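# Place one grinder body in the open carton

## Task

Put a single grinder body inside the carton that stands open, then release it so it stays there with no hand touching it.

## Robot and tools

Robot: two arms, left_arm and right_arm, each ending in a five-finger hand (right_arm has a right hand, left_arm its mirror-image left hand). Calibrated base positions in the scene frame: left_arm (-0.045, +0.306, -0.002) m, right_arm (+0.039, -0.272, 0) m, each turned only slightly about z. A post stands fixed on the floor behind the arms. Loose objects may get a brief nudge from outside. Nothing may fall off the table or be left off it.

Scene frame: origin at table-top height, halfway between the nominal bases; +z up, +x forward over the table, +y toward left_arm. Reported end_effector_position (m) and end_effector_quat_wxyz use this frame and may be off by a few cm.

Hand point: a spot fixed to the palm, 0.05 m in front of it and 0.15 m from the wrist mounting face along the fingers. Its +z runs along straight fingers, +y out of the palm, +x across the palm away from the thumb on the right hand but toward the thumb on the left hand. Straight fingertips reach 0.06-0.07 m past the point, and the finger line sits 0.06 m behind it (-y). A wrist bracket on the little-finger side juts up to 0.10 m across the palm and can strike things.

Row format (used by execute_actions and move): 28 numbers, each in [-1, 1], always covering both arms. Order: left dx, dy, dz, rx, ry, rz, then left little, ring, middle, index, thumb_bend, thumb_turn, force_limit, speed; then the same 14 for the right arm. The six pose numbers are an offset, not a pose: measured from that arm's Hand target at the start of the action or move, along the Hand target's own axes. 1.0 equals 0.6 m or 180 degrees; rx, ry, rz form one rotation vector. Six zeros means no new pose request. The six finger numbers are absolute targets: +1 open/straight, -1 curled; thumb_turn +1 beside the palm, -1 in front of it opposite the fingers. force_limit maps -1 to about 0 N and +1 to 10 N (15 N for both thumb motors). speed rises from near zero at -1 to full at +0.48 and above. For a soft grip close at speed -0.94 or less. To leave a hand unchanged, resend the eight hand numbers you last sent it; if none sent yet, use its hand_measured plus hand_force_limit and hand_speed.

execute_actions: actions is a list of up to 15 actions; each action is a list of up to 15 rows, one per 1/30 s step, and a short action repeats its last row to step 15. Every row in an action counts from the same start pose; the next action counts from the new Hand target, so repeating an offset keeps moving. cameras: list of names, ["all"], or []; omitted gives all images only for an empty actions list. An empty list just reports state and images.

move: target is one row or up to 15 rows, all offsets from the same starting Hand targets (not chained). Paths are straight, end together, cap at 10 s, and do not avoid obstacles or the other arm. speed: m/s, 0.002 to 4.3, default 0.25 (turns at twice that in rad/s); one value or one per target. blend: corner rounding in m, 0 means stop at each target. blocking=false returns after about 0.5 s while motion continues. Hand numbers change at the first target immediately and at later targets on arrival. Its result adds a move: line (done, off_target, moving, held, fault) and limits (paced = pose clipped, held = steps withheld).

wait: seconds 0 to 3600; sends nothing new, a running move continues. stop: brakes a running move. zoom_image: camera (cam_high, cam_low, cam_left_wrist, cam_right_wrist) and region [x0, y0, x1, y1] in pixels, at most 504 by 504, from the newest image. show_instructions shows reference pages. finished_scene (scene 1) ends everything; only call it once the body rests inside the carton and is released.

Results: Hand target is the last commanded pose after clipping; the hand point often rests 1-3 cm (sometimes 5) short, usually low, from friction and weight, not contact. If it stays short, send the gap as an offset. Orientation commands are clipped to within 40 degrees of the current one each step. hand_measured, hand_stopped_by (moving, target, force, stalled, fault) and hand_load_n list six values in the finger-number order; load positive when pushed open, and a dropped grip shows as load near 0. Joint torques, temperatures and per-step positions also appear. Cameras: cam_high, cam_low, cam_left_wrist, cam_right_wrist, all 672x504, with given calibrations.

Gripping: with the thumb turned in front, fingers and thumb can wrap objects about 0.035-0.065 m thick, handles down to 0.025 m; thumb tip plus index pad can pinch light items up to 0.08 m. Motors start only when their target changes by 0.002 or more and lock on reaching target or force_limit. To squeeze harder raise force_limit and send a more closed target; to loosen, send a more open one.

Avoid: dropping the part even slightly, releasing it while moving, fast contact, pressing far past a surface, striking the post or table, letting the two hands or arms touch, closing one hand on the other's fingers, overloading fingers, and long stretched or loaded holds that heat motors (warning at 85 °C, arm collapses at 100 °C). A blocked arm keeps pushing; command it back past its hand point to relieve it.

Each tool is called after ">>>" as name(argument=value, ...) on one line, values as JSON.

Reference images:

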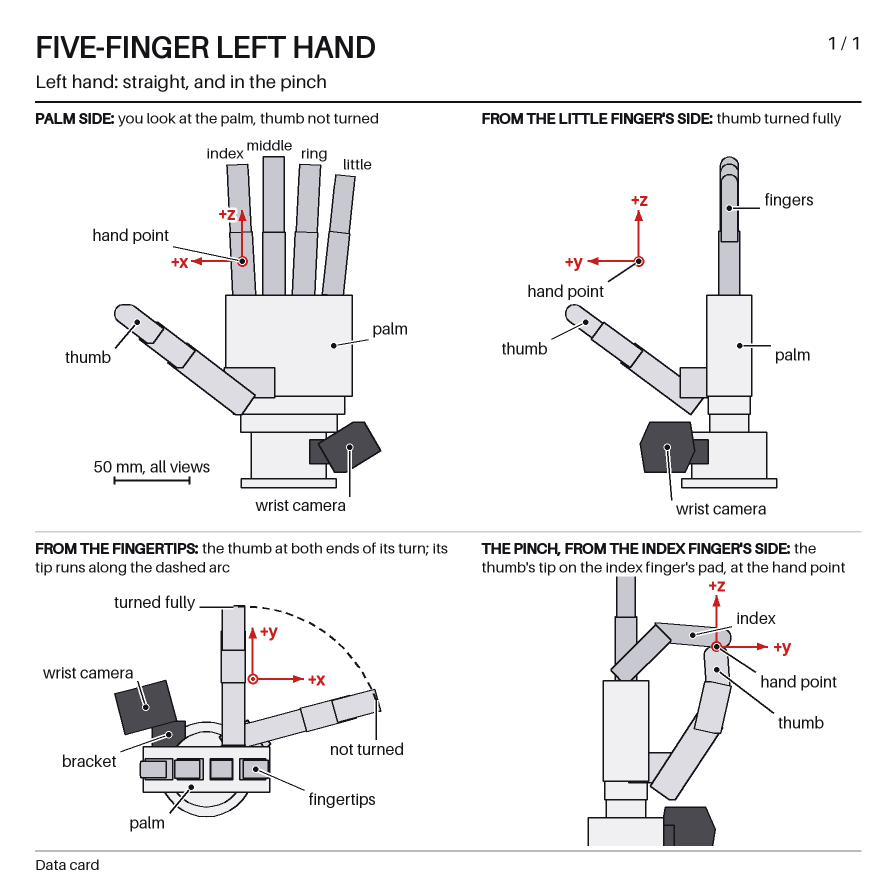

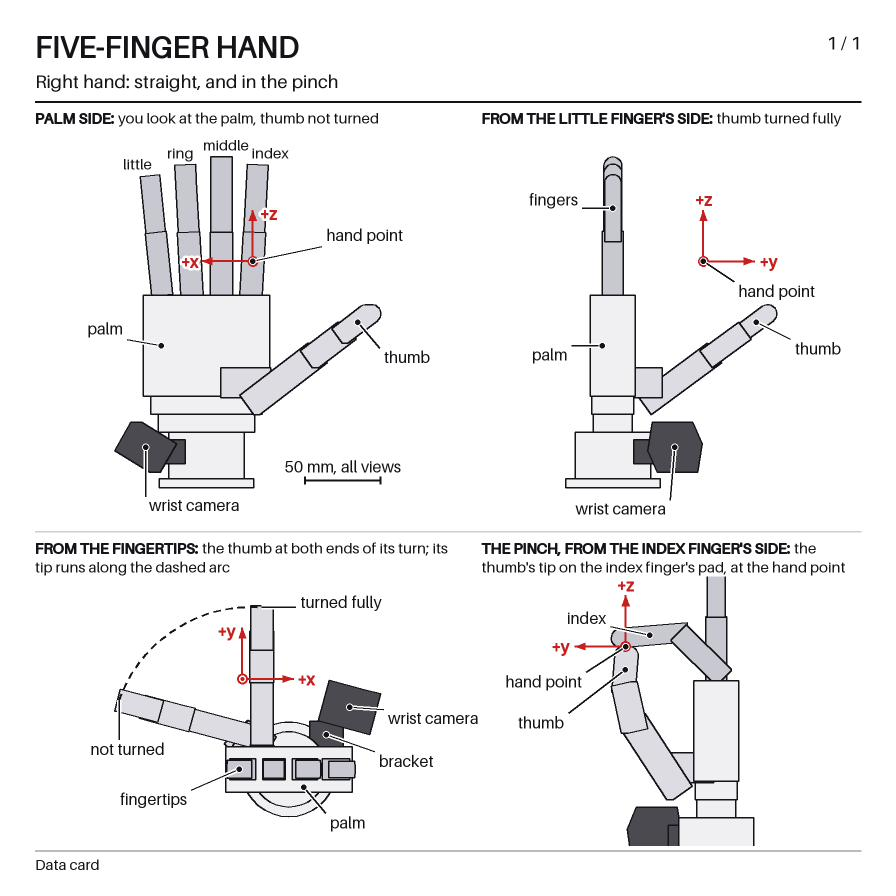

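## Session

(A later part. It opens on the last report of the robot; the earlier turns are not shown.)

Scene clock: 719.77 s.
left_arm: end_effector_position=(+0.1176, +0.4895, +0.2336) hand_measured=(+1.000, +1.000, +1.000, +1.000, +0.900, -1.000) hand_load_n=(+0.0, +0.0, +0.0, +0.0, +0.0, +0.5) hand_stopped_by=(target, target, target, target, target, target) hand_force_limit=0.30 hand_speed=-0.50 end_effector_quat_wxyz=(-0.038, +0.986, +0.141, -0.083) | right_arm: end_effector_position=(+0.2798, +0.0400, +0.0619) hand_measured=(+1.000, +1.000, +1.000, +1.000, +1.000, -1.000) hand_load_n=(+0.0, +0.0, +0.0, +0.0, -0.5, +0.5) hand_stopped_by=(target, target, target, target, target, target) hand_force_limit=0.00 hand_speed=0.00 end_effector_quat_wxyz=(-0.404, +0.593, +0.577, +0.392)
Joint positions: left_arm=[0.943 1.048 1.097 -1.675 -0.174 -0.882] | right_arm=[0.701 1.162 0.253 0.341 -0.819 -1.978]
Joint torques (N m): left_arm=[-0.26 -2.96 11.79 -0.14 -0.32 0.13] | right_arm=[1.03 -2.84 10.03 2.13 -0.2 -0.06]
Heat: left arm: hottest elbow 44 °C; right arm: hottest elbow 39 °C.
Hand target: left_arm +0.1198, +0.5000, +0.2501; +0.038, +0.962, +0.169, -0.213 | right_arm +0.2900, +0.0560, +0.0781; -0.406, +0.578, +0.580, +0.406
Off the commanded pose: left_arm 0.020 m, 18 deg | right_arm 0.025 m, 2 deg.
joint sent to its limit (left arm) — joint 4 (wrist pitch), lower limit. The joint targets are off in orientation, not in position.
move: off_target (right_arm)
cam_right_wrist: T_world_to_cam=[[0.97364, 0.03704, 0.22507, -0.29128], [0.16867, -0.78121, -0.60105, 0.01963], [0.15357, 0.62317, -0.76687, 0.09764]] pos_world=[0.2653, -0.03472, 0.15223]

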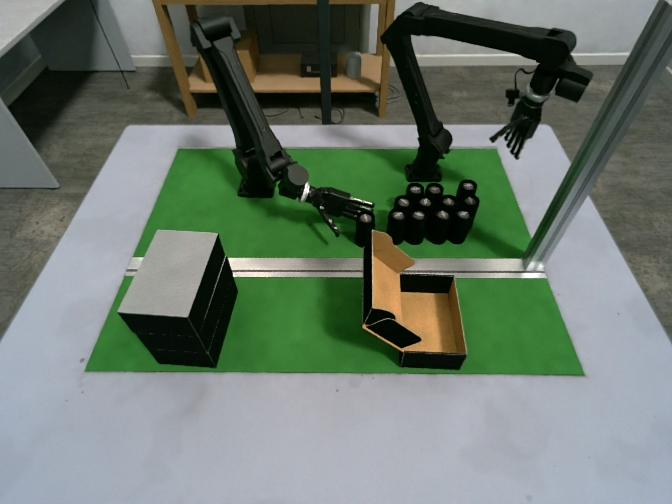

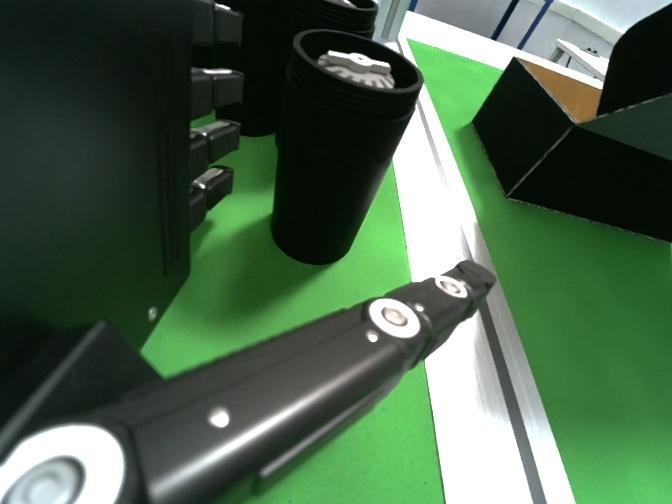

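>>> move(target=[0,0,0,0,0,0,1,1,1,1,0.9,-1,0.3,-0.5,0.0323,0.01,0.0841,0,0,0,1,1,1,1,1,-1,0,0], speed=0.06, cameras=["cam_high","cam_right_wrist"])

>>> zoom_image(camera="cam_high", region=[310, 170, 410, 250])

Scene clock: 724.77 s.
left_arm: end_effector_position=(+0.1176, +0.4895, +0.2336) hand_measured=(+1.000, +1.000, +1.000, +1.000, +0.900, -1.000) hand_load_n=(+0.0, +0.0, +0.0, +0.0, +0.0, +0.0) hand_stopped_by=(target, target, target, target, target, target) hand_force_limit=0.30 hand_speed=-0.50 end_effector_quat_wxyz=(-0.038, +0.986, +0.141, -0.083) | right_arm: end_effector_position=(+0.2880, +0.0923, +0.0637) hand_measured=(+1.000, +1.000, +1.000, +1.000, +1.000, -1.000) hand_load_n=(+0.0, +0.0, +0.0, +0.0, +0.0, +0.5) hand_stopped_by=(target, target, target, target, target, target) hand_force_limit=0.00 hand_speed=0.00 end_effector_quat_wxyz=(-0.401, +0.592, +0.578, +0.392)
Joint positions: left_arm=[0.943 1.048 1.097 -1.675 -0.174 -0.882] | right_arm=[0.836 1.301 0.347 0.447 -0.701 -1.891]
Joint torques (N m): left_arm=[-0.26 -3.02 11.79 -0.14 -0.31 0.12] | right_arm=[0.97 -4.72 9.73 2.24 -0.14 -0.05]
Heat: left arm: hottest elbow 44 °C; right arm: hottest elbow 39 °C.
Hand target: left_arm +0.1198, +0.5000, +0.2501; +0.038, +0.962, +0.169, -0.213 | right_arm +0.2957, +0.1101, +0.0790; -0.406, +0.578, +0.580, +0.406
Off the commanded pose: left_arm 0.020 m, 18 deg | right_arm 0.025 m, 2 deg.
joint sent to its limit (left arm) — joint 4 (wrist pitch), lower limit. The joint targets are off in orientation, not in position.
move: off_target (right_arm)
cam_right_wrist: T_world_to_cam=[[0.9726, 0.0386, 0.22926, -0.30175], [0.17186, -0.78348, -0.59718, 0.05917], [0.15656, 0.62022, -0.76864, 0.06469]] pos_world=[0.27319, 0.01789, 0.15424]

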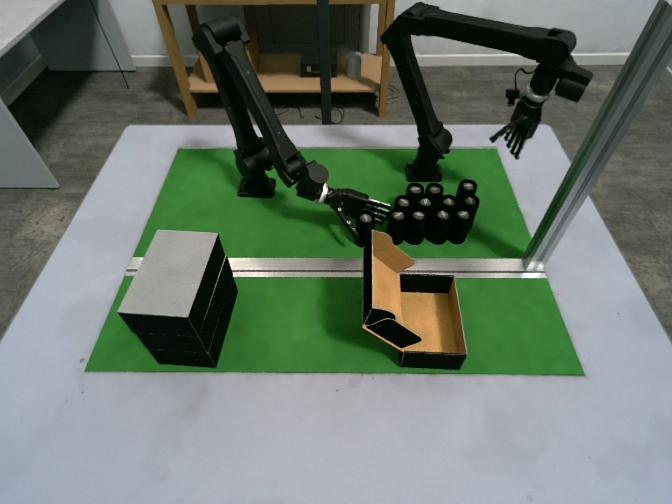

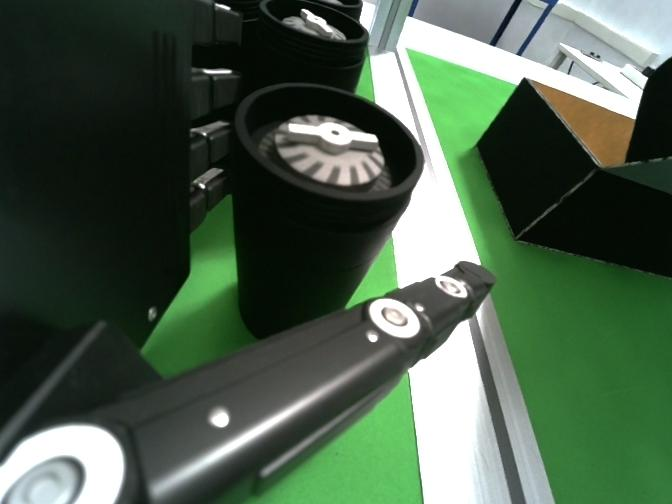

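Scaled by 5.040 from the camera's image (finer frame: 960x720).

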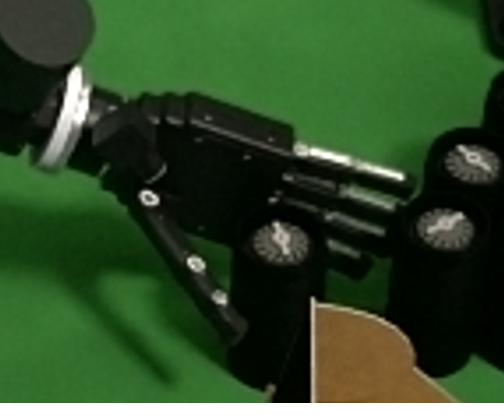

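>>> move(target=[0,0,0,0,0,0,1,1,1,1,0.9,-1,0.3,-0.5,0,0.0167,0,0,0,0,1,1,1,1,1,-1,0,0], speed=0.05, cameras=["cam_right_wrist"])

Scene clock: 731.13 s.
left_arm: end_effector_position=(+0.1176, +0.4895, +0.2336) hand_measured=(+1.000, +1.000, +1.000, +1.000, +0.900, -1.000) hand_load_n=(+0.0, +0.0, +0.0, +0.0, +0.0, +0.5) hand_stopped_by=(target, target, target, target, target, target) hand_force_limit=0.30 hand_speed=-0.50 end_effector_quat_wxyz=(-0.038, +0.986, +0.141, -0.083) | right_arm: end_effector_position=(+0.2903, +0.0994, +0.0655) hand_measured=(+1.000, +1.000, +1.000, +1.000, +1.000, -1.000) hand_load_n=(+0.0, +0.0, +0.0, +0.0, +0.0, +0.0) hand_stopped_by=(target, target, target, target, target, target) hand_force_limit=0.00 hand_speed=0.00 end_effector_quat_wxyz=(-0.408, +0.588, +0.580, +0.389)
Joint positions: left_arm=[0.943 1.048 1.097 -1.675 -0.174 -0.882] | right_arm=[0.836 1.32 0.367 0.447 -0.719 -1.891]
Joint torques (N m): left_arm=[-0.26 -2.96 11.82 -0.14 -0.31 0.13] | right_arm=[-0.91 -5.01 9.72 1.88 -0.29 -0.21]
Heat: left arm: hottest elbow 44 °C; right arm: hottest elbow 39 °C.
Hand target: left_arm +0.1198, +0.5000, +0.2501; +0.038, +0.962, +0.169, -0.213 | right_arm +0.3058, +0.1101, +0.0791; -0.406, +0.578, +0.580, +0.406
Off the commanded pose: left_arm 0.020 m, 18 deg | right_arm 0.023 m, 2 deg.
joint sent to its limit (left arm) — joint 4 (wrist pitch), lower limit. The joint targets are off in orientation, not in position.
move: off_target (right_arm)
cam_right_wrist: T_world_to_cam=[[0.97313, 0.05152, 0.22443, -0.30584], [0.18031, -0.77669, -0.60352, 0.06273], [0.14322, 0.62777, -0.76511, 0.06421]] pos_world=[0.27712, 0.02417, 0.15563]

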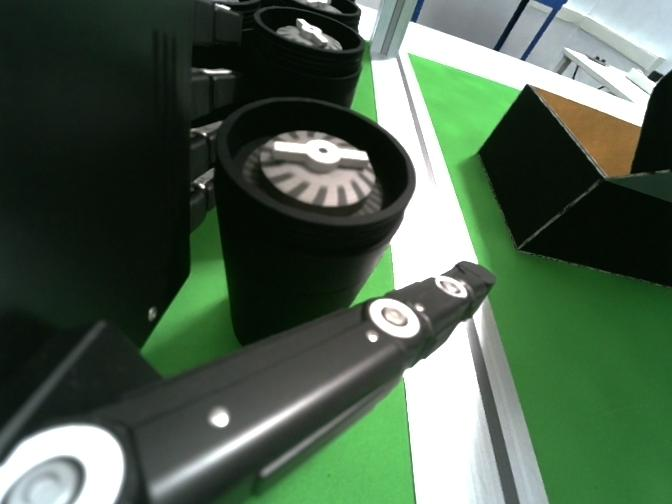

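>>> move(target=[0,0,0,0,0,0,1,1,1,1,0.9,-1,0.3,-0.5,-0.0057,0.0133,-0.0157,0,0,0,1,1,1,1,1,-1,0,0], speed=0.05, cameras=["cam_right_wrist"])

Scene clock: 733.80 s.
left_arm: end_effector_position=(+0.1176, +0.4895, +0.2336) hand_measured=(+1.000, +1.000, +1.000, +1.000, +0.900, -1.000) hand_load_n=(+0.0, +0.0, +0.0, +0.0, +0.0, +0.0) hand_stopped_by=(target, target, target, target, target, target) hand_force_limit=0.30 hand_speed=-0.50 end_effector_quat_wxyz=(-0.038, +0.986, +0.141, -0.083) | right_arm: end_effector_position=(+0.2976, +0.0934, +0.0678) hand_measured=(+1.000, +1.000, +1.000, +1.000, +1.000, -1.000) hand_load_n=(+0.0, +0.0, +0.0, +0.0, +0.0, +0.5) hand_stopped_by=(target, target, target, target, target, target) hand_force_limit=0.00 hand_speed=0.00 end_effector_quat_wxyz=(-0.410, +0.582, +0.582, +0.394)
Joint positions: left_arm=[0.943 1.048 1.097 -1.675 -0.174 -0.882] | right_arm=[0.798 1.321 0.367 0.445 -0.757 -1.917]
Joint torques (N m): left_arm=[-0.15 -3.02 11.82 -0.13 -0.32 0.12] | right_arm=[-1.32 -5.48 9.63 0.94 -0.3 -0.2]
Heat: left arm: hottest elbow 44 °C; right arm: hottest elbow 39 °C.
Hand target: left_arm +0.1198, +0.5000, +0.2501; +0.038, +0.962, +0.169, -0.213 | right_arm +0.3138, +0.1001, +0.0790; -0.406, +0.578, +0.580, +0.406
Off the commanded pose: left_arm 0.020 m, 18 deg | right_arm 0.021 m, 2 deg.
joint sent to its limit (left arm) — joint 4 (wrist pitch), lower limit. The joint targets are off in orientation, not in position.
move: off_target (right_arm)
cam_right_wrist: T_world_to_cam=[[0.97065, 0.05443, 0.23426, -0.31326], [0.19052, -0.76849, -0.61085, 0.05486], [0.14678, 0.63755, -0.7563, 0.06613]] pos_world=[0.2839, 0.01705, 0.15691]

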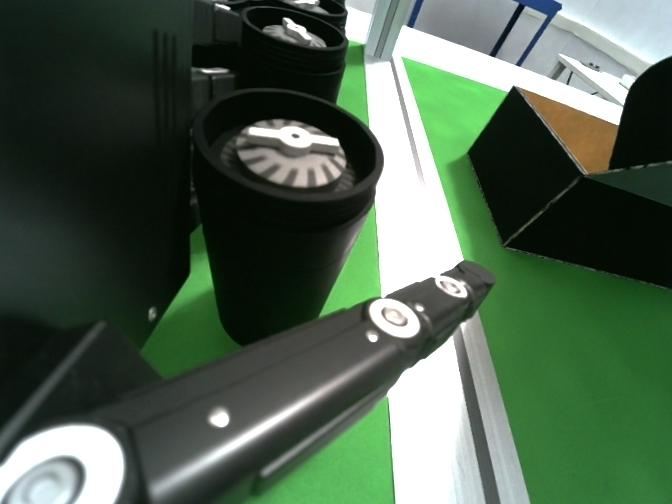

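>>> move(target=[0,0,0,0,0,0,1,1,1,1,0.9,-1,0.3,-0.5,0,0,0,0,0,0,1,1,1,1,-0.3,-1,-0.4,-0.7], cameras=["cam_right_wrist"])

Scene clock: 739.43 s.
left_arm: end_effector_position=(+0.1176, +0.4895, +0.2336) hand_measured=(+1.000, +1.000, +1.000, +1.000, +0.900, -1.000) hand_load_n=(+0.0, +0.0, +0.0, +0.0, +0.0, +0.0) hand_stopped_by=(target, target, target, target, target, target) hand_force_limit=0.30 hand_speed=-0.50 end_effector_quat_wxyz=(-0.038, +0.986, +0.141, -0.083) | right_arm: end_effector_position=(+0.2981, +0.0935, +0.0683) hand_measured=(+1.000, +1.000, +1.000, +1.000, +0.248, -1.000) hand_load_n=(+0.0, +0.0, +0.0, +0.0, +4.5, +1.5) hand_stopped_by=(target, target, target, target, force, target) hand_force_limit=-0.40 hand_speed=-0.70 end_effector_quat_wxyz=(-0.409, +0.580, +0.583, +0.395)
Joint positions: left_arm=[0.943 1.048 1.097 -1.675 -0.174 -0.882] | right_arm=[0.798 1.321 0.368 0.445 -0.758 -1.923]
Joint torques (N m): left_arm=[-0.26 -2.96 11.79 -0.14 -0.31 0.13] | right_arm=[-1.26 -5.54 9.65 0.88 -0.3 -0.15]
Heat: left arm: hottest elbow 45 °C; right arm: hottest elbow 39 °C.
Hand target: left_arm +0.1198, +0.5000, +0.2501; +0.038, +0.962, +0.169, -0.213 | right_arm +0.3138, +0.1001, +0.0790; -0.406, +0.578, +0.580, +0.406
Off the commanded pose: left_arm 0.020 m, 18 deg | right_arm 0.020 m, 1 deg.
joint sent to its limit (left arm) — joint 4 (wrist pitch), lower limit. The joint targets are off in orientation, not in position.
move: done
cam_right_wrist: T_world_to_cam=[[0.96925, 0.05584, 0.23966, -0.31402], [0.19512, -0.76785, -0.61019, 0.05372], [0.14995, 0.63819, -0.75514, 0.06525]] pos_world=[0.28409, 0.01715, 0.15731]

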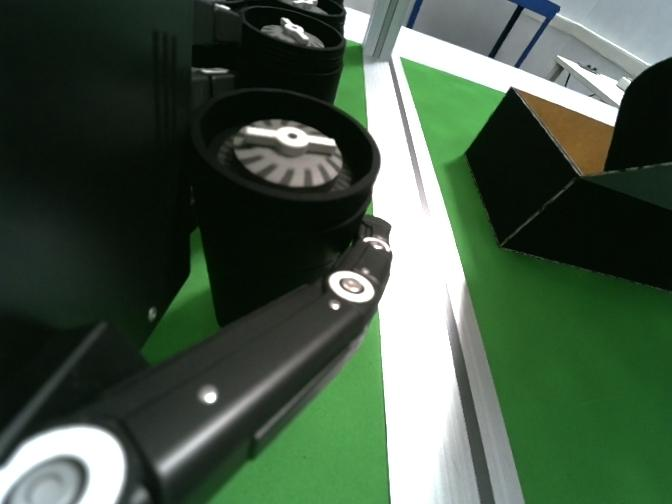

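>>> move(target=[0,0,0,0,0,0,1,1,1,1,0.9,-1,0.3,-0.5,0,0,0,0,0,0,1,-0.3,-0.3,-0.3,-0.3,-1,0.1,-0.7], cameras=["cam_right_wrist"])

Scene clock: 743.63 s.
left_arm: end_effector_position=(+0.1176, +0.4895, +0.2336) hand_measured=(+1.000, +1.000, +1.000, +1.000, +0.900, -1.000) hand_load_n=(+0.0, +0.0, +0.0, +0.0, +0.0, +0.0) hand_stopped_by=(target, target, target, target, target, target) hand_force_limit=0.30 hand_speed=-0.50 end_effector_quat_wxyz=(-0.038, +0.986, +0.141, -0.083) | right_arm: end_effector_position=(+0.2974, +0.0944, +0.0688) hand_measured=(+1.000, -0.046, +0.230, +0.478, +0.252, -1.000) hand_load_n=(+0.0, +5.0, +2.0, +0.0, +11.5, +4.5) hand_stopped_by=(target, force, force, force, force, target) hand_force_limit=0.10 hand_speed=-0.70 end_effector_quat_wxyz=(-0.411, +0.579, +0.583, +0.394)
Joint positions: left_arm=[0.943 1.048 1.097 -1.675 -0.174 -0.882] | right_arm=[0.798 1.321 0.37 0.442 -0.764 -1.921]
Joint torques (N m): left_arm=[-0.26 -2.96 11.78 -0.14 -0.31 0.12] | right_arm=[-1.32 -5.54 9.44 1.01 -0.07 -0.18]
Heat: left arm: hottest elbow 45 °C; right arm: hottest elbow 40 °C.
Hand target: left_arm +0.1198, +0.5000, +0.2501; +0.038, +0.962, +0.169, -0.213 | right_arm +0.3137, +0.1000, +0.0789; -0.406, +0.578, +0.580, +0.406
Off the commanded pose: left_arm 0.020 m, 18 deg | right_arm 0.020 m, 2 deg.
joint sent to its limit (left arm) — joint 4 (wrist pitch), lower limit. The joint targets are off in orientation, not in position.
move: done
cam_right_wrist: T_world_to_cam=[[0.96993, 0.06007, 0.23584, -0.31383], [0.1963, -0.76592, -0.61223, 0.05437], [0.14386, 0.64012, -0.75469, 0.06679]] pos_world=[0.28411, 0.01774, 0.15771]

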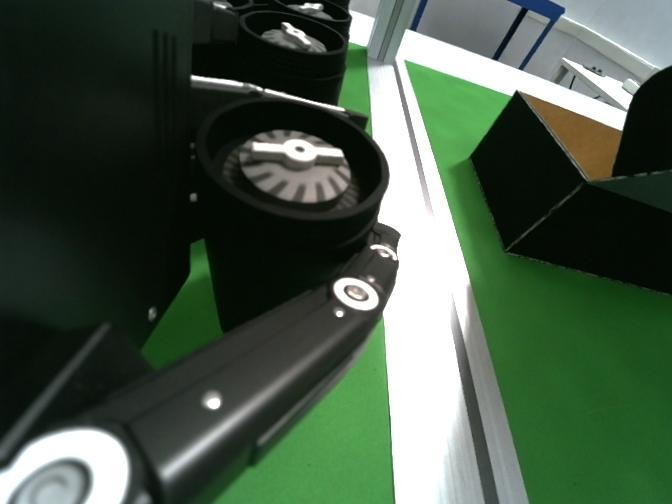

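>>> move(target=[0,0,0,0,0,0,1,1,1,1,0.9,-1,0.3,-0.5,0,0,0,0,0,0,1,-0.3,-0.4,-0.4,-0.3,-1,0.2,-0.7])

Scene clock: 745.90 s.
left_arm: end_effector_position=(+0.1176, +0.4895, +0.2336) hand_measured=(+1.000, +1.000, +1.000, +1.000, +0.900, -1.000) hand_load_n=(+0.0, +0.0, +0.0, -0.5, +0.0, +0.0) hand_stopped_by=(target, target, target, target, target, target) hand_force_limit=0.30 hand_speed=-0.50 end_effector_quat_wxyz=(-0.038, +0.986, +0.141, -0.083) | right_arm: end_effector_position=(+0.2970, +0.0949, +0.0693) hand_measured=(+1.000, -0.046, +0.152, +0.316, +0.252, -1.000) hand_load_n=(+0.0, +1.5, +3.5, +6.0, +13.0, +2.0) hand_stopped_by=(target, force, force, force, force, target) hand_force_limit=0.20 hand_speed=-0.70 end_effector_quat_wxyz=(-0.412, +0.579, +0.584, +0.393)
Joint positions: left_arm=[0.943 1.048 1.097 -1.675 -0.174 -0.882] | right_arm=[0.798 1.321 0.371 0.442 -0.767 -1.92]
Joint torques (N m): left_arm=[-0.21 -2.96 11.81 -0.14 -0.32 0.13] | right_arm=[-1.26 -5.6 9.37 1.02 0.04 -0.19]
Heat: left arm: hottest elbow 45 °C; right arm: hottest elbow 39 °C.
Hand target: left_arm +0.1198, +0.5000, +0.2501; +0.038, +0.962, +0.169, -0.213 | right_arm +0.3138, +0.1000, +0.0789; -0.406, +0.578, +0.580, +0.406
Off the commanded pose: left_arm 0.020 m, 18 deg | right_arm 0.020 m, 2 deg.
joint sent to its limit (left arm) — joint 4 (wrist pitch), lower limit. The joint targets are off in orientation, not in position.
move: done

>>> move(target=[0,0,0,0,0,0,1,1,1,1,0.9,-1,0.3,-0.5,0,0,0,0,0,0,1,-0.5,-0.5,-0.4,-0.3,-1,0.3,-0.7])

Scene clock: 747.37 s.
left_arm: end_effector_position=(+0.1176, +0.4895, +0.2336) hand_measured=(+1.000, +1.000, +1.000, +1.000, +0.900, -1.000) hand_load_n=(+0.0, +0.0, +0.0, +0.0, -0.5, +0.0) hand_stopped_by=(target, target, target, target, target, target) hand_force_limit=0.30 hand_speed=-0.50 end_effector_quat_wxyz=(-0.038, +0.986, +0.141, -0.083) | right_arm: end_effector_position=(+0.2974, +0.0952, +0.0697) hand_measured=(+1.000, -0.180, +0.072, +0.316, +0.252, -1.000) hand_load_n=(+0.0, +7.5, +5.5, +2.0, +14.5, +7.5) hand_stopped_by=(target, force, force, force, force, target) hand_force_limit=0.30 hand_speed=-0.70 end_effector_quat_wxyz=(-0.413, +0.578, +0.583, +0.394)
Joint positions: left_arm=[0.943 1.048 1.097 -1.675 -0.174 -0.882] | right_arm=[0.798 1.321 0.372 0.442 -0.767 -1.92]
Joint torques (N m): left_arm=[-0.21 -2.96 11.78 -0.13 -0.32 0.12] | right_arm=[-1.26 -5.54 9.32 1.03 0.04 -0.19]
Heat: left arm: hottest elbow 45 °C; right arm: hottest elbow 39 °C.
Hand target: left_arm +0.1198, +0.5000, +0.2501; +0.038, +0.962, +0.169, -0.213 | right_arm +0.3138, +0.1000, +0.0790; -0.406, +0.578, +0.580, +0.406
Off the commanded pose: left_arm 0.020 m, 18 deg | right_arm 0.019 m, 2 deg.
joint sent to its limit (left arm) — joint 4 (wrist pitch), lower limit. The joint targets are off in orientation, not in position.
move: done

>>> move(target=[0,0,0,0,0,0,1,1,1,1,0.9,-1,0.3,-0.5,0.1253,0,-0.0456,0,0,0,1,-0.5,-0.5,-0.4,-0.3,-1,0.3,-0.7], speed=0.08, cameras=["cam_right_wrist","cam_high"])

Scene clock: 750.90 s.
left_arm: end_effector_position=(+0.1176, +0.4895, +0.2336) hand_measured=(+1.000, +1.000, +1.000, +1.000, +0.900, -1.000) hand_load_n=(+0.0, +0.5, +0.0, +0.0, +0.0, +0.0) hand_stopped_by=(target, target, target, target, target, target) hand_force_limit=0.30 hand_speed=-0.50 end_effector_quat_wxyz=(-0.038, +0.986, +0.141, -0.083) | right_arm: end_effector_position=(+0.2889, +0.0840, +0.1122) hand_measured=(+1.000, -0.180, +0.072, +0.316, +0.252, -1.000) hand_load_n=(+0.0, +7.0, +4.5, +1.0, +14.5, +7.5) hand_stopped_by=(target, force, force, force, force, target) hand_force_limit=0.30 hand_speed=-0.70 end_effector_quat_wxyz=(-0.409, +0.605, +0.579, +0.362)
Joint positions: left_arm=[0.943 1.048 1.097 -1.675 -0.174 -0.882] | right_arm=[0.798 1.104 0.441 0.078 -0.755 -1.915]
Joint torques (N m): left_arm=[-0.15 -2.96 11.81 -0.16 -0.31 0.13] | right_arm=[-1.2 -6.95 14.19 1.47 -0.38 -0.25]
Heat: left arm: hottest elbow 45 °C; right arm: hottest elbow 40 °C.
Hand target: left_arm +0.1198, +0.5000, +0.2501; +0.038, +0.962, +0.169, -0.213 | right_arm +0.3136, +0.1000, +0.1591; -0.406, +0.578, +0.580, +0.406
Off the commanded pose: left_arm 0.020 m, 18 deg | right_arm 0.055 m, 6 deg.
joint sent to its limit (left arm) — joint 4 (wrist pitch), lower limit. The joint targets are off in orientation, not in position.
move: off_target (right_arm)
cam_right_wrist: T_world_to_cam=[[0.98246, 0.06205, 0.17586, -0.31221], [0.1541, -0.80122, -0.57818, 0.08607], [0.10503, 0.59514, -0.79673, 0.12716]] pos_world=[0.28011, 0.01265, 0.20598]
Images, in order (width x height): cam_high 672x504, cam_right_wrist 672x504.

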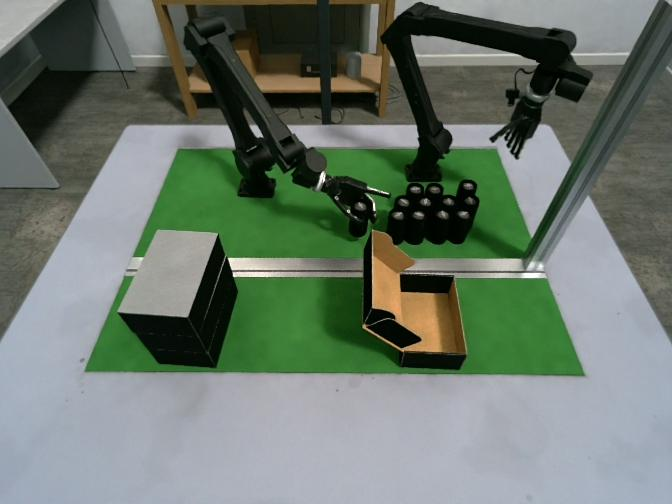

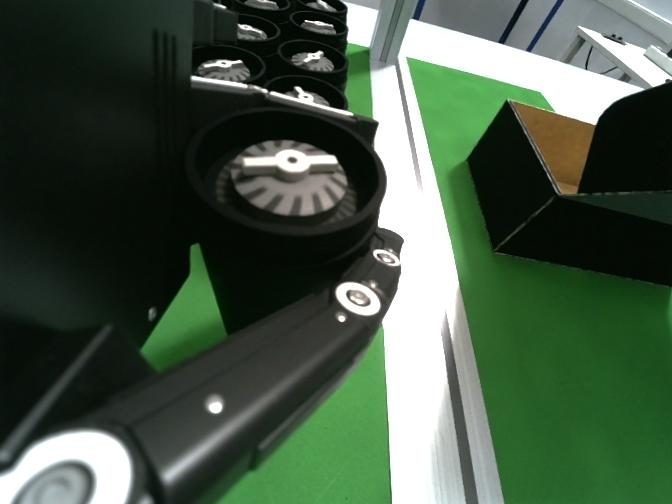

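>>> zoom_image(camera="cam_high", region=[340, 215, 490, 385])

>>> zoom_image(camera="cam_right_wrist", region=[430, 60, 672, 300])

Scaled by 2.965 from the camera's image (finer frame: 960x720).

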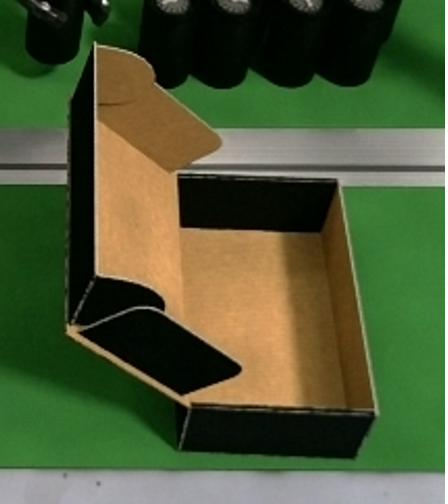

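Scaled by 2.083 from the camera's image (finer frame: 960x720).

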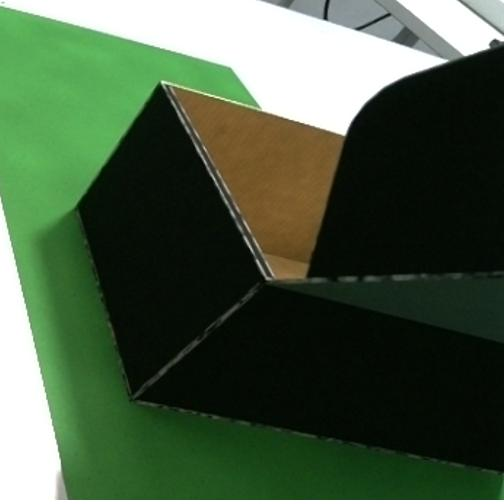

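>>> move(target=[0,0,0,0,0,0,1,1,1,1,0.9,-1,0.3,-0.5,0.313,0,-0.114,0,0,0,1,-0.5,-0.5,-0.4,-0.3,-1,0.3,-0.7], speed=0.15, cameras=["all"])

Scene clock: 814.77 s.
left_arm: end_effector_position=(+0.1176, +0.4895, +0.2336) hand_measured=(+1.000, +1.000, +1.000, +1.000, +0.900, -1.000) hand_load_n=(+0.0, +0.0, +0.0, -0.5, +0.0, +0.0) hand_stopped_by=(target, target, target, target, target, target) hand_force_limit=0.30 hand_speed=-0.50 end_effector_quat_wxyz=(-0.038, +0.986, +0.141, -0.083) | right_arm: end_effector_position=(+0.2996, +0.0938, +0.3036) hand_measured=(+1.000, -0.180, +0.072, +0.316, +0.252, -1.000) hand_load_n=(+0.0, +6.5, +5.0, +1.5, +14.5, +7.5) hand_stopped_by=(target, force, force, force, force, target) hand_force_limit=0.30 hand_speed=-0.70 end_effector_quat_wxyz=(-0.409, +0.606, +0.578, +0.362)
Joint positions: left_arm=[0.943 1.048 1.097 -1.675 -0.174 -0.882] | right_arm=[0.798 0.919 0.874 -0.54 -0.753 -1.911]
Joint torques (N m): left_arm=[-0.15 -2.96 11.79 -0.16 -0.32 0.13] | right_arm=[-1.2 -5.36 17.24 1.44 -0.41 -0.27]
Motor temperatures (°C): left_arm=[30 32 45 28 31 28] | right_arm=[31 34 46 33 29 30]
Heat: left arm: hottest elbow 45 °C; right arm: hottest elbow 46 °C.
Hand target: left_arm +0.1198, +0.5000, +0.2501; +0.038, +0.962, +0.169, -0.213 | right_arm +0.3133, +0.0998, +0.3589; -0.406, +0.578, +0.580, +0.406
Off the commanded pose: left_arm 0.020 m, 18 deg | right_arm 0.057 m, 6 deg.
joint sent to its limit (left arm) — joint 4 (wrist pitch), lower limit. The joint targets are off in orientation, not in position.
move: off_target (right_arm)
cam_left_wrist: T_world_to_cam=[[-0.05259, 0.99558, 0.07787, -0.50484], [0.92496, 0.01917, 0.37958, -0.20922], [0.37641, 0.09199, -0.92188, 0.23935]] pos_world=[0.07688, 0.4846, 0.33938]
cam_right_wrist: T_world_to_cam=[[0.98303, 0.05871, 0.17379, -0.35626], [0.1501, -0.80205, -0.57809, 0.20416], [0.10545, 0.59437, -0.79725, 0.27274]] pos_world=[0.29081, 0.02255, 0.39738]

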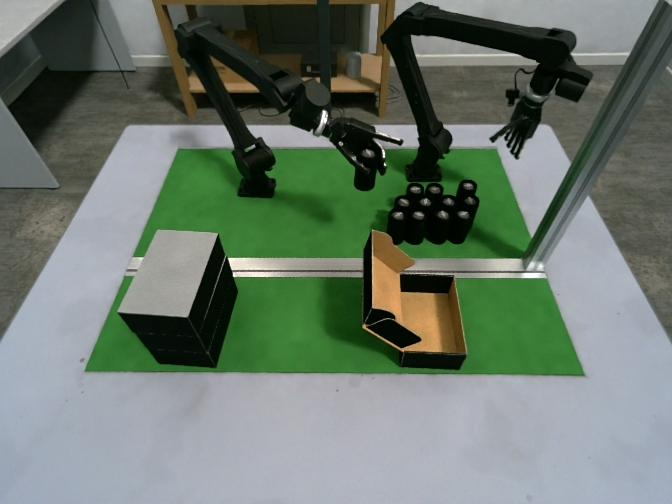

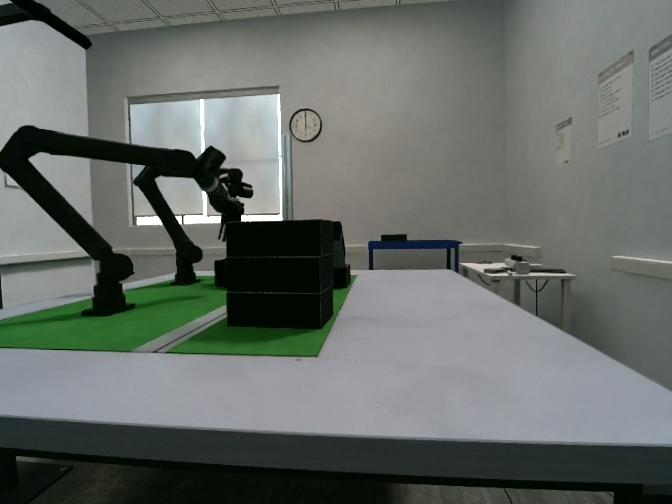

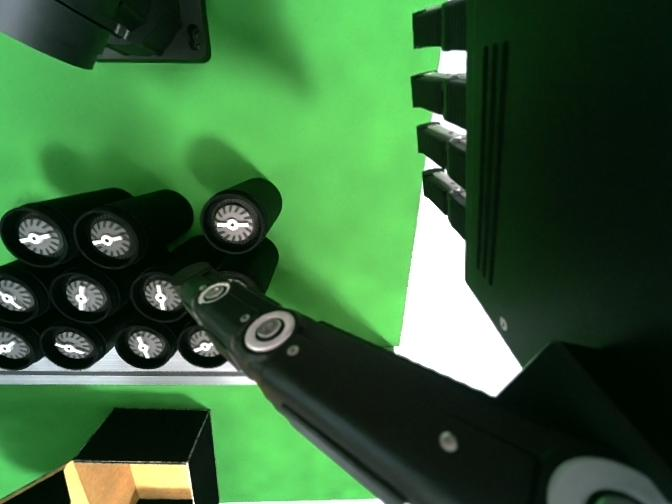

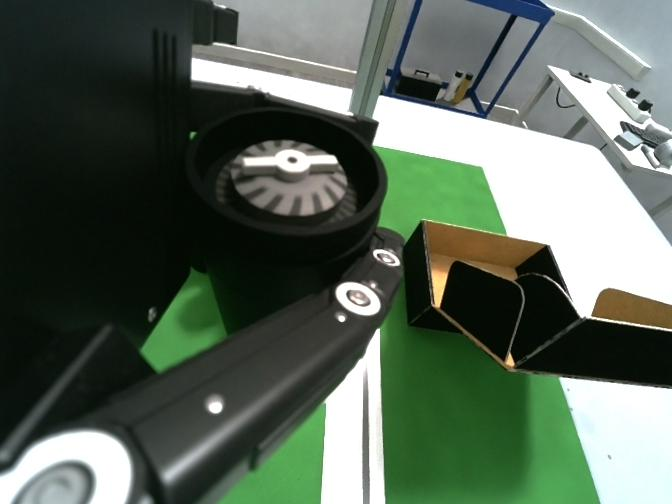

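>>> execute_actions(actions=[[[0,0,0,0,0,0,1,1,1,1,0.9,-1,0.3,-0.5,0,0,0,0,0,0,-0.7,-0.5,-0.5,-0.4,-0.3,-1,-0.5,-0.6]],[[0,0,0,0,0,0,1,1,1,1,0.9,-1,0.3,-0.5,0,0,0,0,0,0,-0.7,-0.5,-0.5,-0.4,-0.3,-1,-0.5,-0.6]]], cameras=["cam_right_wrist"])

Scene clock: 860.13 s.
left_arm: end_effector_position=(+0.1176, +0.4895, +0.2336) hand_measured=(+1.000, +1.000, +1.000, +1.000, +0.900, -1.000) hand_load_n=(+0.5, +0.0, +0.0, +0.0, +0.0, +0.0) hand_stopped_by=(target, target, target, target, target, target) hand_force_limit=0.30 hand_speed=-0.50 end_effector_quat_wxyz=(-0.038, +0.986, +0.141, -0.083) | right_arm: end_effector_position=(+0.2996, +0.0938, +0.3035) hand_measured=(-0.700, -0.180, +0.072, +0.316, +0.252, -1.000) hand_load_n=(+0.0, +7.0, +5.0, +1.0, +14.5, +7.5) hand_stopped_by=(target, force, force, force, force, target) hand_force_limit=-0.50 hand_speed=-0.60 end_effector_quat_wxyz=(-0.409, +0.606, +0.578, +0.362)
Joint positions: left_arm=[0.943 1.048 1.097 -1.675 -0.174 -0.882] | right_arm=[0.798 0.919 0.874 -0.54 -0.753 -1.911]
Joint torques (N m): left_arm=[-0.26 -2.96 11.78 -0.13 -0.32 0.13] | right_arm=[-1.08 -5.36 17.25 1.5 -0.41 -0.29]
Heat: left arm: hottest elbow 45 °C; right arm: hottest elbow 48 °C.
Hand target: left_arm +0.1198, +0.5000, +0.2501; +0.038, +0.962, +0.169, -0.213 | right_arm +0.3133, +0.0998, +0.3589; -0.406, +0.578, +0.580, +0.406
Off the commanded pose: left_arm 0.020 m, 18 deg | right_arm 0.057 m, 6 deg.
joint sent to its limit (left arm) — joint 4 (wrist pitch), lower limit. The joint targets are off in orientation, not in position.
Step readings (end_effector_position of left_arm | right_arm):
0: (+0.1176, +0.4895, +0.2336) | (+0.2996, +0.0938, +0.3035)
1: (+0.1176, +0.4895, +0.2336) | (+0.2996, +0.0938, +0.3035)
2: (+0.1176, +0.4895, +0.2336) | (+0.2996, +0.0938, +0.3035)
4: (+0.1176, +0.4895, +0.2336) | (+0.2996, +0.0938, +0.3035)
8: (+0.1176, +0.4895, +0.2336) | (+0.2996, +0.0938, +0.3035)
15: (+0.1176, +0.4895, +0.2336) | (+0.2996, +0.0938, +0.3035)
16: (+0.1176, +0.4895, +0.2336) | (+0.2996, +0.0938, +0.3035)
17: (+0.1176, +0.4895, +0.2336) | (+0.2996, +0.0938, +0.3035)
19: (+0.1176, +0.4895, +0.2336) | (+0.2996, +0.0938, +0.3035)
23: (+0.1176, +0.4895, +0.2336) | (+0.2996, +0.0938, +0.3035)
30: (+0.1176, +0.4895, +0.2336) | (+0.2996, +0.0938, +0.3035)
cam_right_wrist: T_world_to_cam=[[0.98308, 0.05872, 0.1735, -0.35614], [0.14991, -0.8022, -0.57792, 0.20402], [0.10525, 0.59415, -0.79744, 0.27286]] pos_world=[0.29081, 0.02246, 0.39728]

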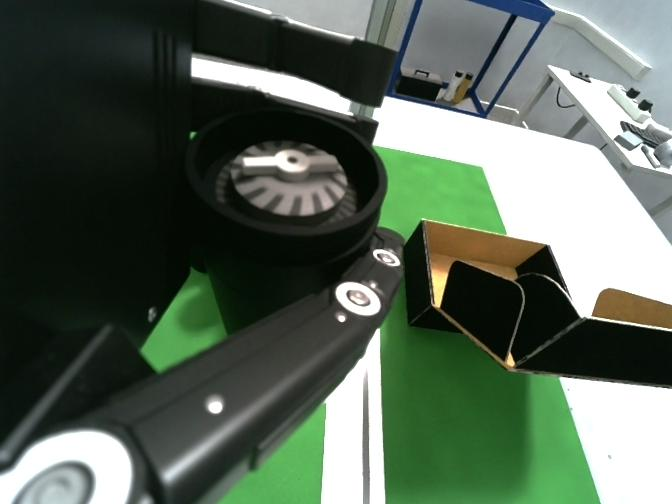

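>>> move(target=[0,0,0,0,0,0,1,1,1,1,0.9,-1,0.3,-0.5,0.0486,0.07,-0.0177,-0.14,-0.0966,0.358,-0.7,-0.5,-0.5,-0.4,-0.3,-1,-0.5,-0.6], speed=0.2, cameras=["cam_high","cam_right_wrist"])

Scene clock: 888.30 s.
left_arm: end_effector_position=(+0.1176, +0.4895, +0.2336) hand_measured=(+1.000, +1.000, +1.000, +1.000, +0.900, -1.000) hand_load_n=(+0.0, +0.0, +0.0, +0.0, +0.0, +0.0) hand_stopped_by=(target, target, target, target, target, target) hand_force_limit=0.30 hand_speed=-0.50 end_effector_quat_wxyz=(-0.038, +0.986, +0.141, -0.083) | right_arm: end_effector_position=(+0.3457, +0.0938, +0.3521) hand_measured=(-0.700, -0.180, +0.072, +0.316, +0.252, -1.000) hand_load_n=(+0.0, +7.0, +5.0, +1.0, +14.5, +7.0) hand_stopped_by=(target, force, force, force, force, target) hand_force_limit=-0.50 hand_speed=-0.60 end_effector_quat_wxyz=(-0.321, +0.928, +0.143, +0.126)
Joint positions: left_arm=[0.943 1.048 1.097 -1.675 -0.174 -0.882] | right_arm=[0.832 1.325 1.562 -1.181 -0.345 -0.964]
Joint torques (N m): left_arm=[-0.26 -3.08 11.79 -0.14 -0.32 0.13] | right_arm=[-0.62 -10.4 16.24 0.83 -0.15 -0.05]
Heat: left arm: hottest elbow 46 °C; right arm: hottest elbow 50 °C.
Hand target: left_arm +0.1198, +0.5000, +0.2501; +0.038, +0.962, +0.169, -0.213 | right_arm +0.3550, +0.0999, +0.3900; -0.342, +0.916, +0.141, +0.153
Off the commanded pose: left_arm 0.020 m, 18 deg | right_arm 0.040 m, 4 deg.
joint sent to its limit (left arm) — joint 4 (wrist pitch), lower limit. The joint targets are off in orientation, not in position.
move: off_target (right_arm)
cam_right_wrist: T_world_to_cam=[[0.55991, -0.71337, -0.42143, 0.01832], [-0.7855, -0.61886, 0.00394, 0.32657], [-0.26362, 0.32882, -0.90685, 0.49764]] pos_world=[0.37744, 0.05153, 0.45772]

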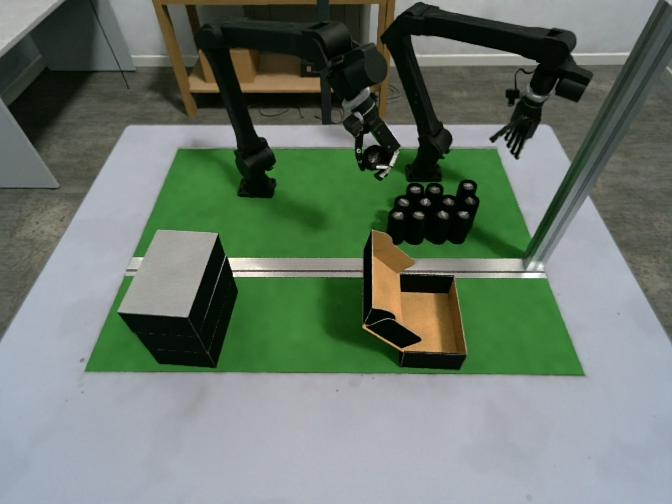

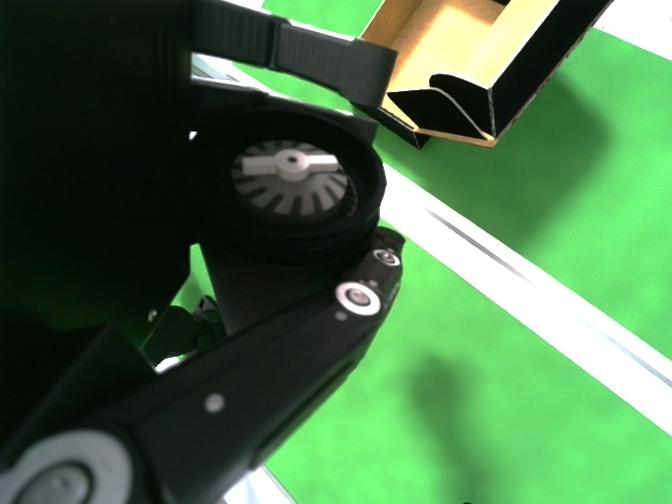

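>>> move(target=[[0,0,0,0,0,0,1,1,1,1,0.9,-1,0.3,-0.5,0.0515,-0.0287,0.0268,-0.152,0.0645,0.3065,-0.7,-0.5,-0.5,-0.4,-0.3,-1,-0.5,-0.6],[0,0,0,0,0,0,1,1,1,1,0.9,-1,0.3,-0.5,0.218,-0.0565,0.1133,-0.185,0.267,0.516,-0.7,-0.5,-0.5,-0.4,-0.3,-1,-0.5,-0.6]], speed=0.2, blend=0.03, cameras=["cam_high","cam_right_wrist"])

Scene clock: 903.67 s.
left_arm: end_effector_position=(+0.1176, +0.4895, +0.2336) hand_measured=(+1.000, +1.000, +1.000, +1.000, +0.900, -1.000) hand_load_n=(+0.0, +0.0, +0.0, +0.0, +0.0, +0.0) hand_stopped_by=(target, target, target, target, target, target) hand_force_limit=0.30 hand_speed=-0.50 end_effector_quat_wxyz=(-0.038, +0.986, +0.141, -0.083) | right_arm: end_effector_position=(+0.4785, +0.1801, +0.3772) hand_measured=(-0.700, -0.180, +0.072, +0.316, +0.252, -1.000) hand_load_n=(+0.0, +7.0, +5.0, +1.0, +14.5, +7.0) hand_stopped_by=(target, force, force, force, force, target) hand_force_limit=-0.50 hand_speed=-0.60 end_effector_quat_wxyz=(-0.188, +0.661, -0.695, +0.211)
Joint positions: left_arm=[0.943 1.048 1.097 -1.675 -0.174 -0.882] | right_arm=[0.874 1.899 2.376 -1.678 0.447 0.805]
Joint torques (N m): left_arm=[-0.21 -3.02 11.82 -0.14 -0.31 0.13] | right_arm=[1.03 -18.73 14.42 0.16 0.54 0.01]
Motor temperatures (°C): left_arm=[30 32 46 28 31 28] | right_arm=[30 34 53 33 29 30]
Heat: left arm: hottest elbow 46 °C; right arm: hottest elbow 53 °C.
Hand target: left_arm +0.1198, +0.5000, +0.2501; +0.038, +0.962, +0.169, -0.213 | right_arm +0.4749, +0.1901, +0.4104; -0.126, +0.655, -0.714, +0.215
Off the commanded pose: left_arm 0.020 m, 18 deg | right_arm 0.035 m, 7 deg.
joint sent to its limit (left arm) — joint 4 (wrist pitch), lower limit. The joint targets are off in orientation, not in position.
joint sent to its limit (right arm) — joint 4 (wrist pitch), lower limit. The joint targets are off in orientation, not in position.
move: off_target (right_arm)
cam_right_wrist: T_world_to_cam=[[-0.85257, -0.21293, -0.47726, 0.62288], [-0.38847, 0.8691, 0.30621, -0.08776], [0.34959, 0.44646, -0.82369, 0.18099]] pos_world=[0.43368, 0.12809, 0.47323]

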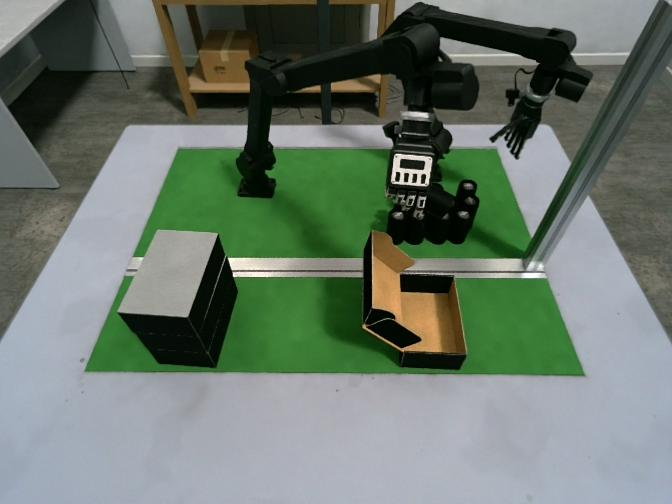

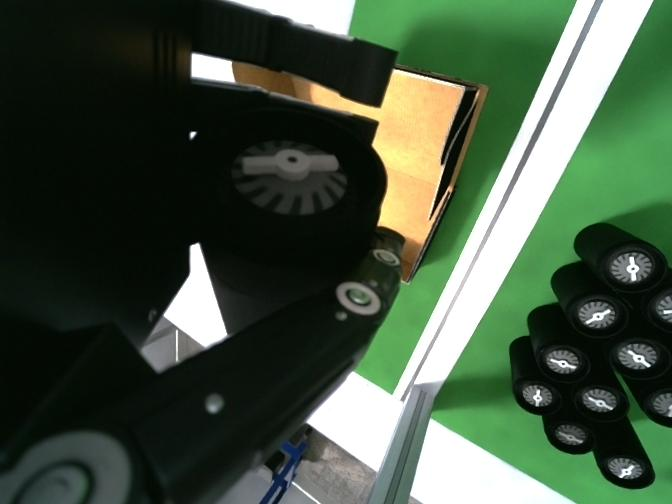

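>>> move(target=[0,0,0,0,0,0,1,1,1,1,0.9,-1,0.3,-0.5,-0.1529,-0.1512,0.1873,0.114,0.067,0.2603,-0.7,-0.5,-0.5,-0.4,-0.3,-1,-0.5,-0.6], speed=0.2, cameras=["cam_high","cam_right_wrist","cam_low"])

Scene clock: 925.33 s.
left_arm: end_effector_position=(+0.1176, +0.4895, +0.2336) hand_measured=(+1.000, +1.000, +1.000, +1.000, +0.900, -1.000) hand_load_n=(+0.0, +0.0, +0.0, +0.0, +0.0, +0.0) hand_stopped_by=(target, target, target, target, target, target) hand_force_limit=0.30 hand_speed=-0.50 end_effector_quat_wxyz=(-0.038, +0.986, +0.141, -0.083) | right_arm: end_effector_position=(+0.6206, +0.2500, +0.3022) hand_measured=(-0.700, -0.180, +0.072, +0.316, +0.252, -1.000) hand_load_n=(+0.0, +7.0, +5.0, +0.5, +14.5, +6.5) hand_stopped_by=(target, force, force, force, force, target) hand_force_limit=-0.50 hand_speed=-0.60 end_effector_quat_wxyz=(+0.302, -0.307, +0.849, -0.307)
Joint positions: left_arm=[0.943 1.048 1.097 -1.675 -0.174 -0.882] | right_arm=[0.903 2.273 2.682 -1.678 0.852 1.609]
Joint torques (N m): left_arm=[-0.21 -2.96 11.79 -0.13 -0.31 0.12] | right_arm=[0.97 -24.29 14.67 0.01 1 0.11]
Heat: left arm: hottest elbow 46 °C; right arm: hottest elbow 53 °C.
Hand target: left_arm +0.1198, +0.5000, +0.2501; +0.038, +0.962, +0.169, -0.213 | right_arm +0.6166, +0.2604, +0.3455; +0.239, -0.262, +0.874, -0.333
Off the commanded pose: left_arm 0.020 m, 18 deg | right_arm 0.045 m, 10 deg.
joint sent to its limit (left arm) — joint 4 (wrist pitch), lower limit. The joint targets are off in orientation, not in position.
joint sent to its limit (right arm) — joint 4 (wrist pitch), lower limit. The joint targets are off in orientation, not in position.
move: off_target (right_arm)
cam_right_wrist: T_world_to_cam=[[-0.51649, 0.44257, -0.73305, 0.42797], [0.1099, 0.88326, 0.45582, -0.42848], [0.84921, 0.15487, -0.50483, -0.29516]] pos_world=[0.51879, 0.23476, 0.36003]
Images, in order (width x height): cam_high 672x504, cam_low 672x504, cam_right_wrist 672x504.

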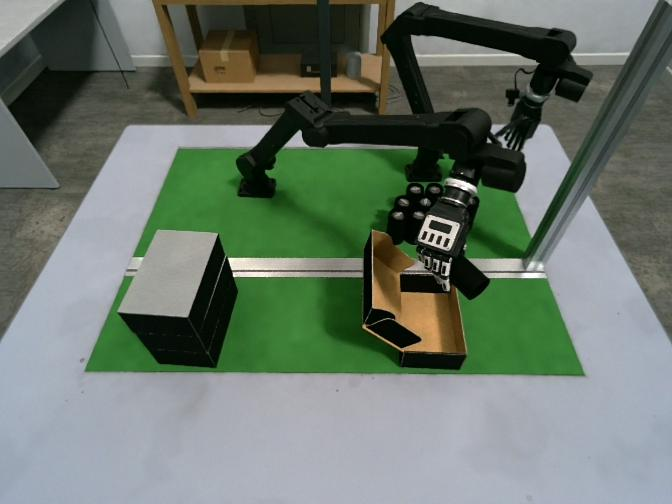

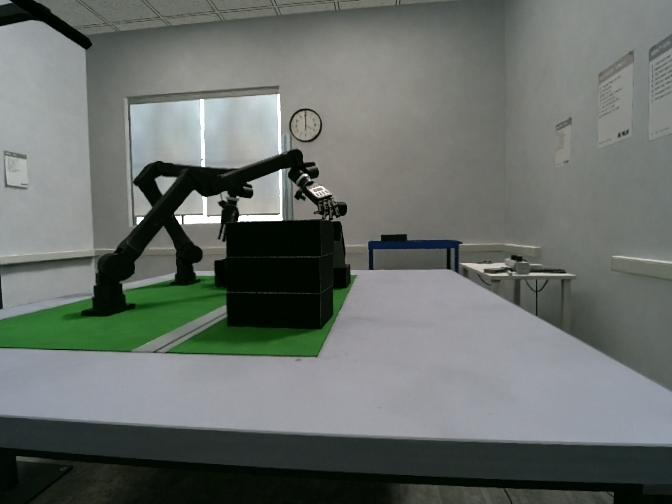

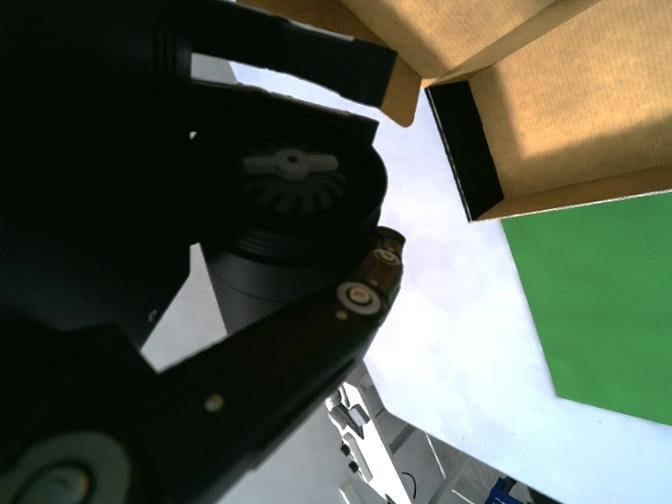

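>>> zoom_image(camera="cam_high", region=[340, 160, 540, 380])

Scaled by 2.291 from the camera's image (finer frame: 960x720).

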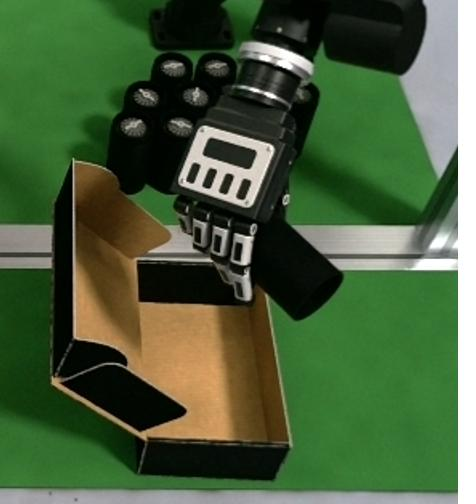

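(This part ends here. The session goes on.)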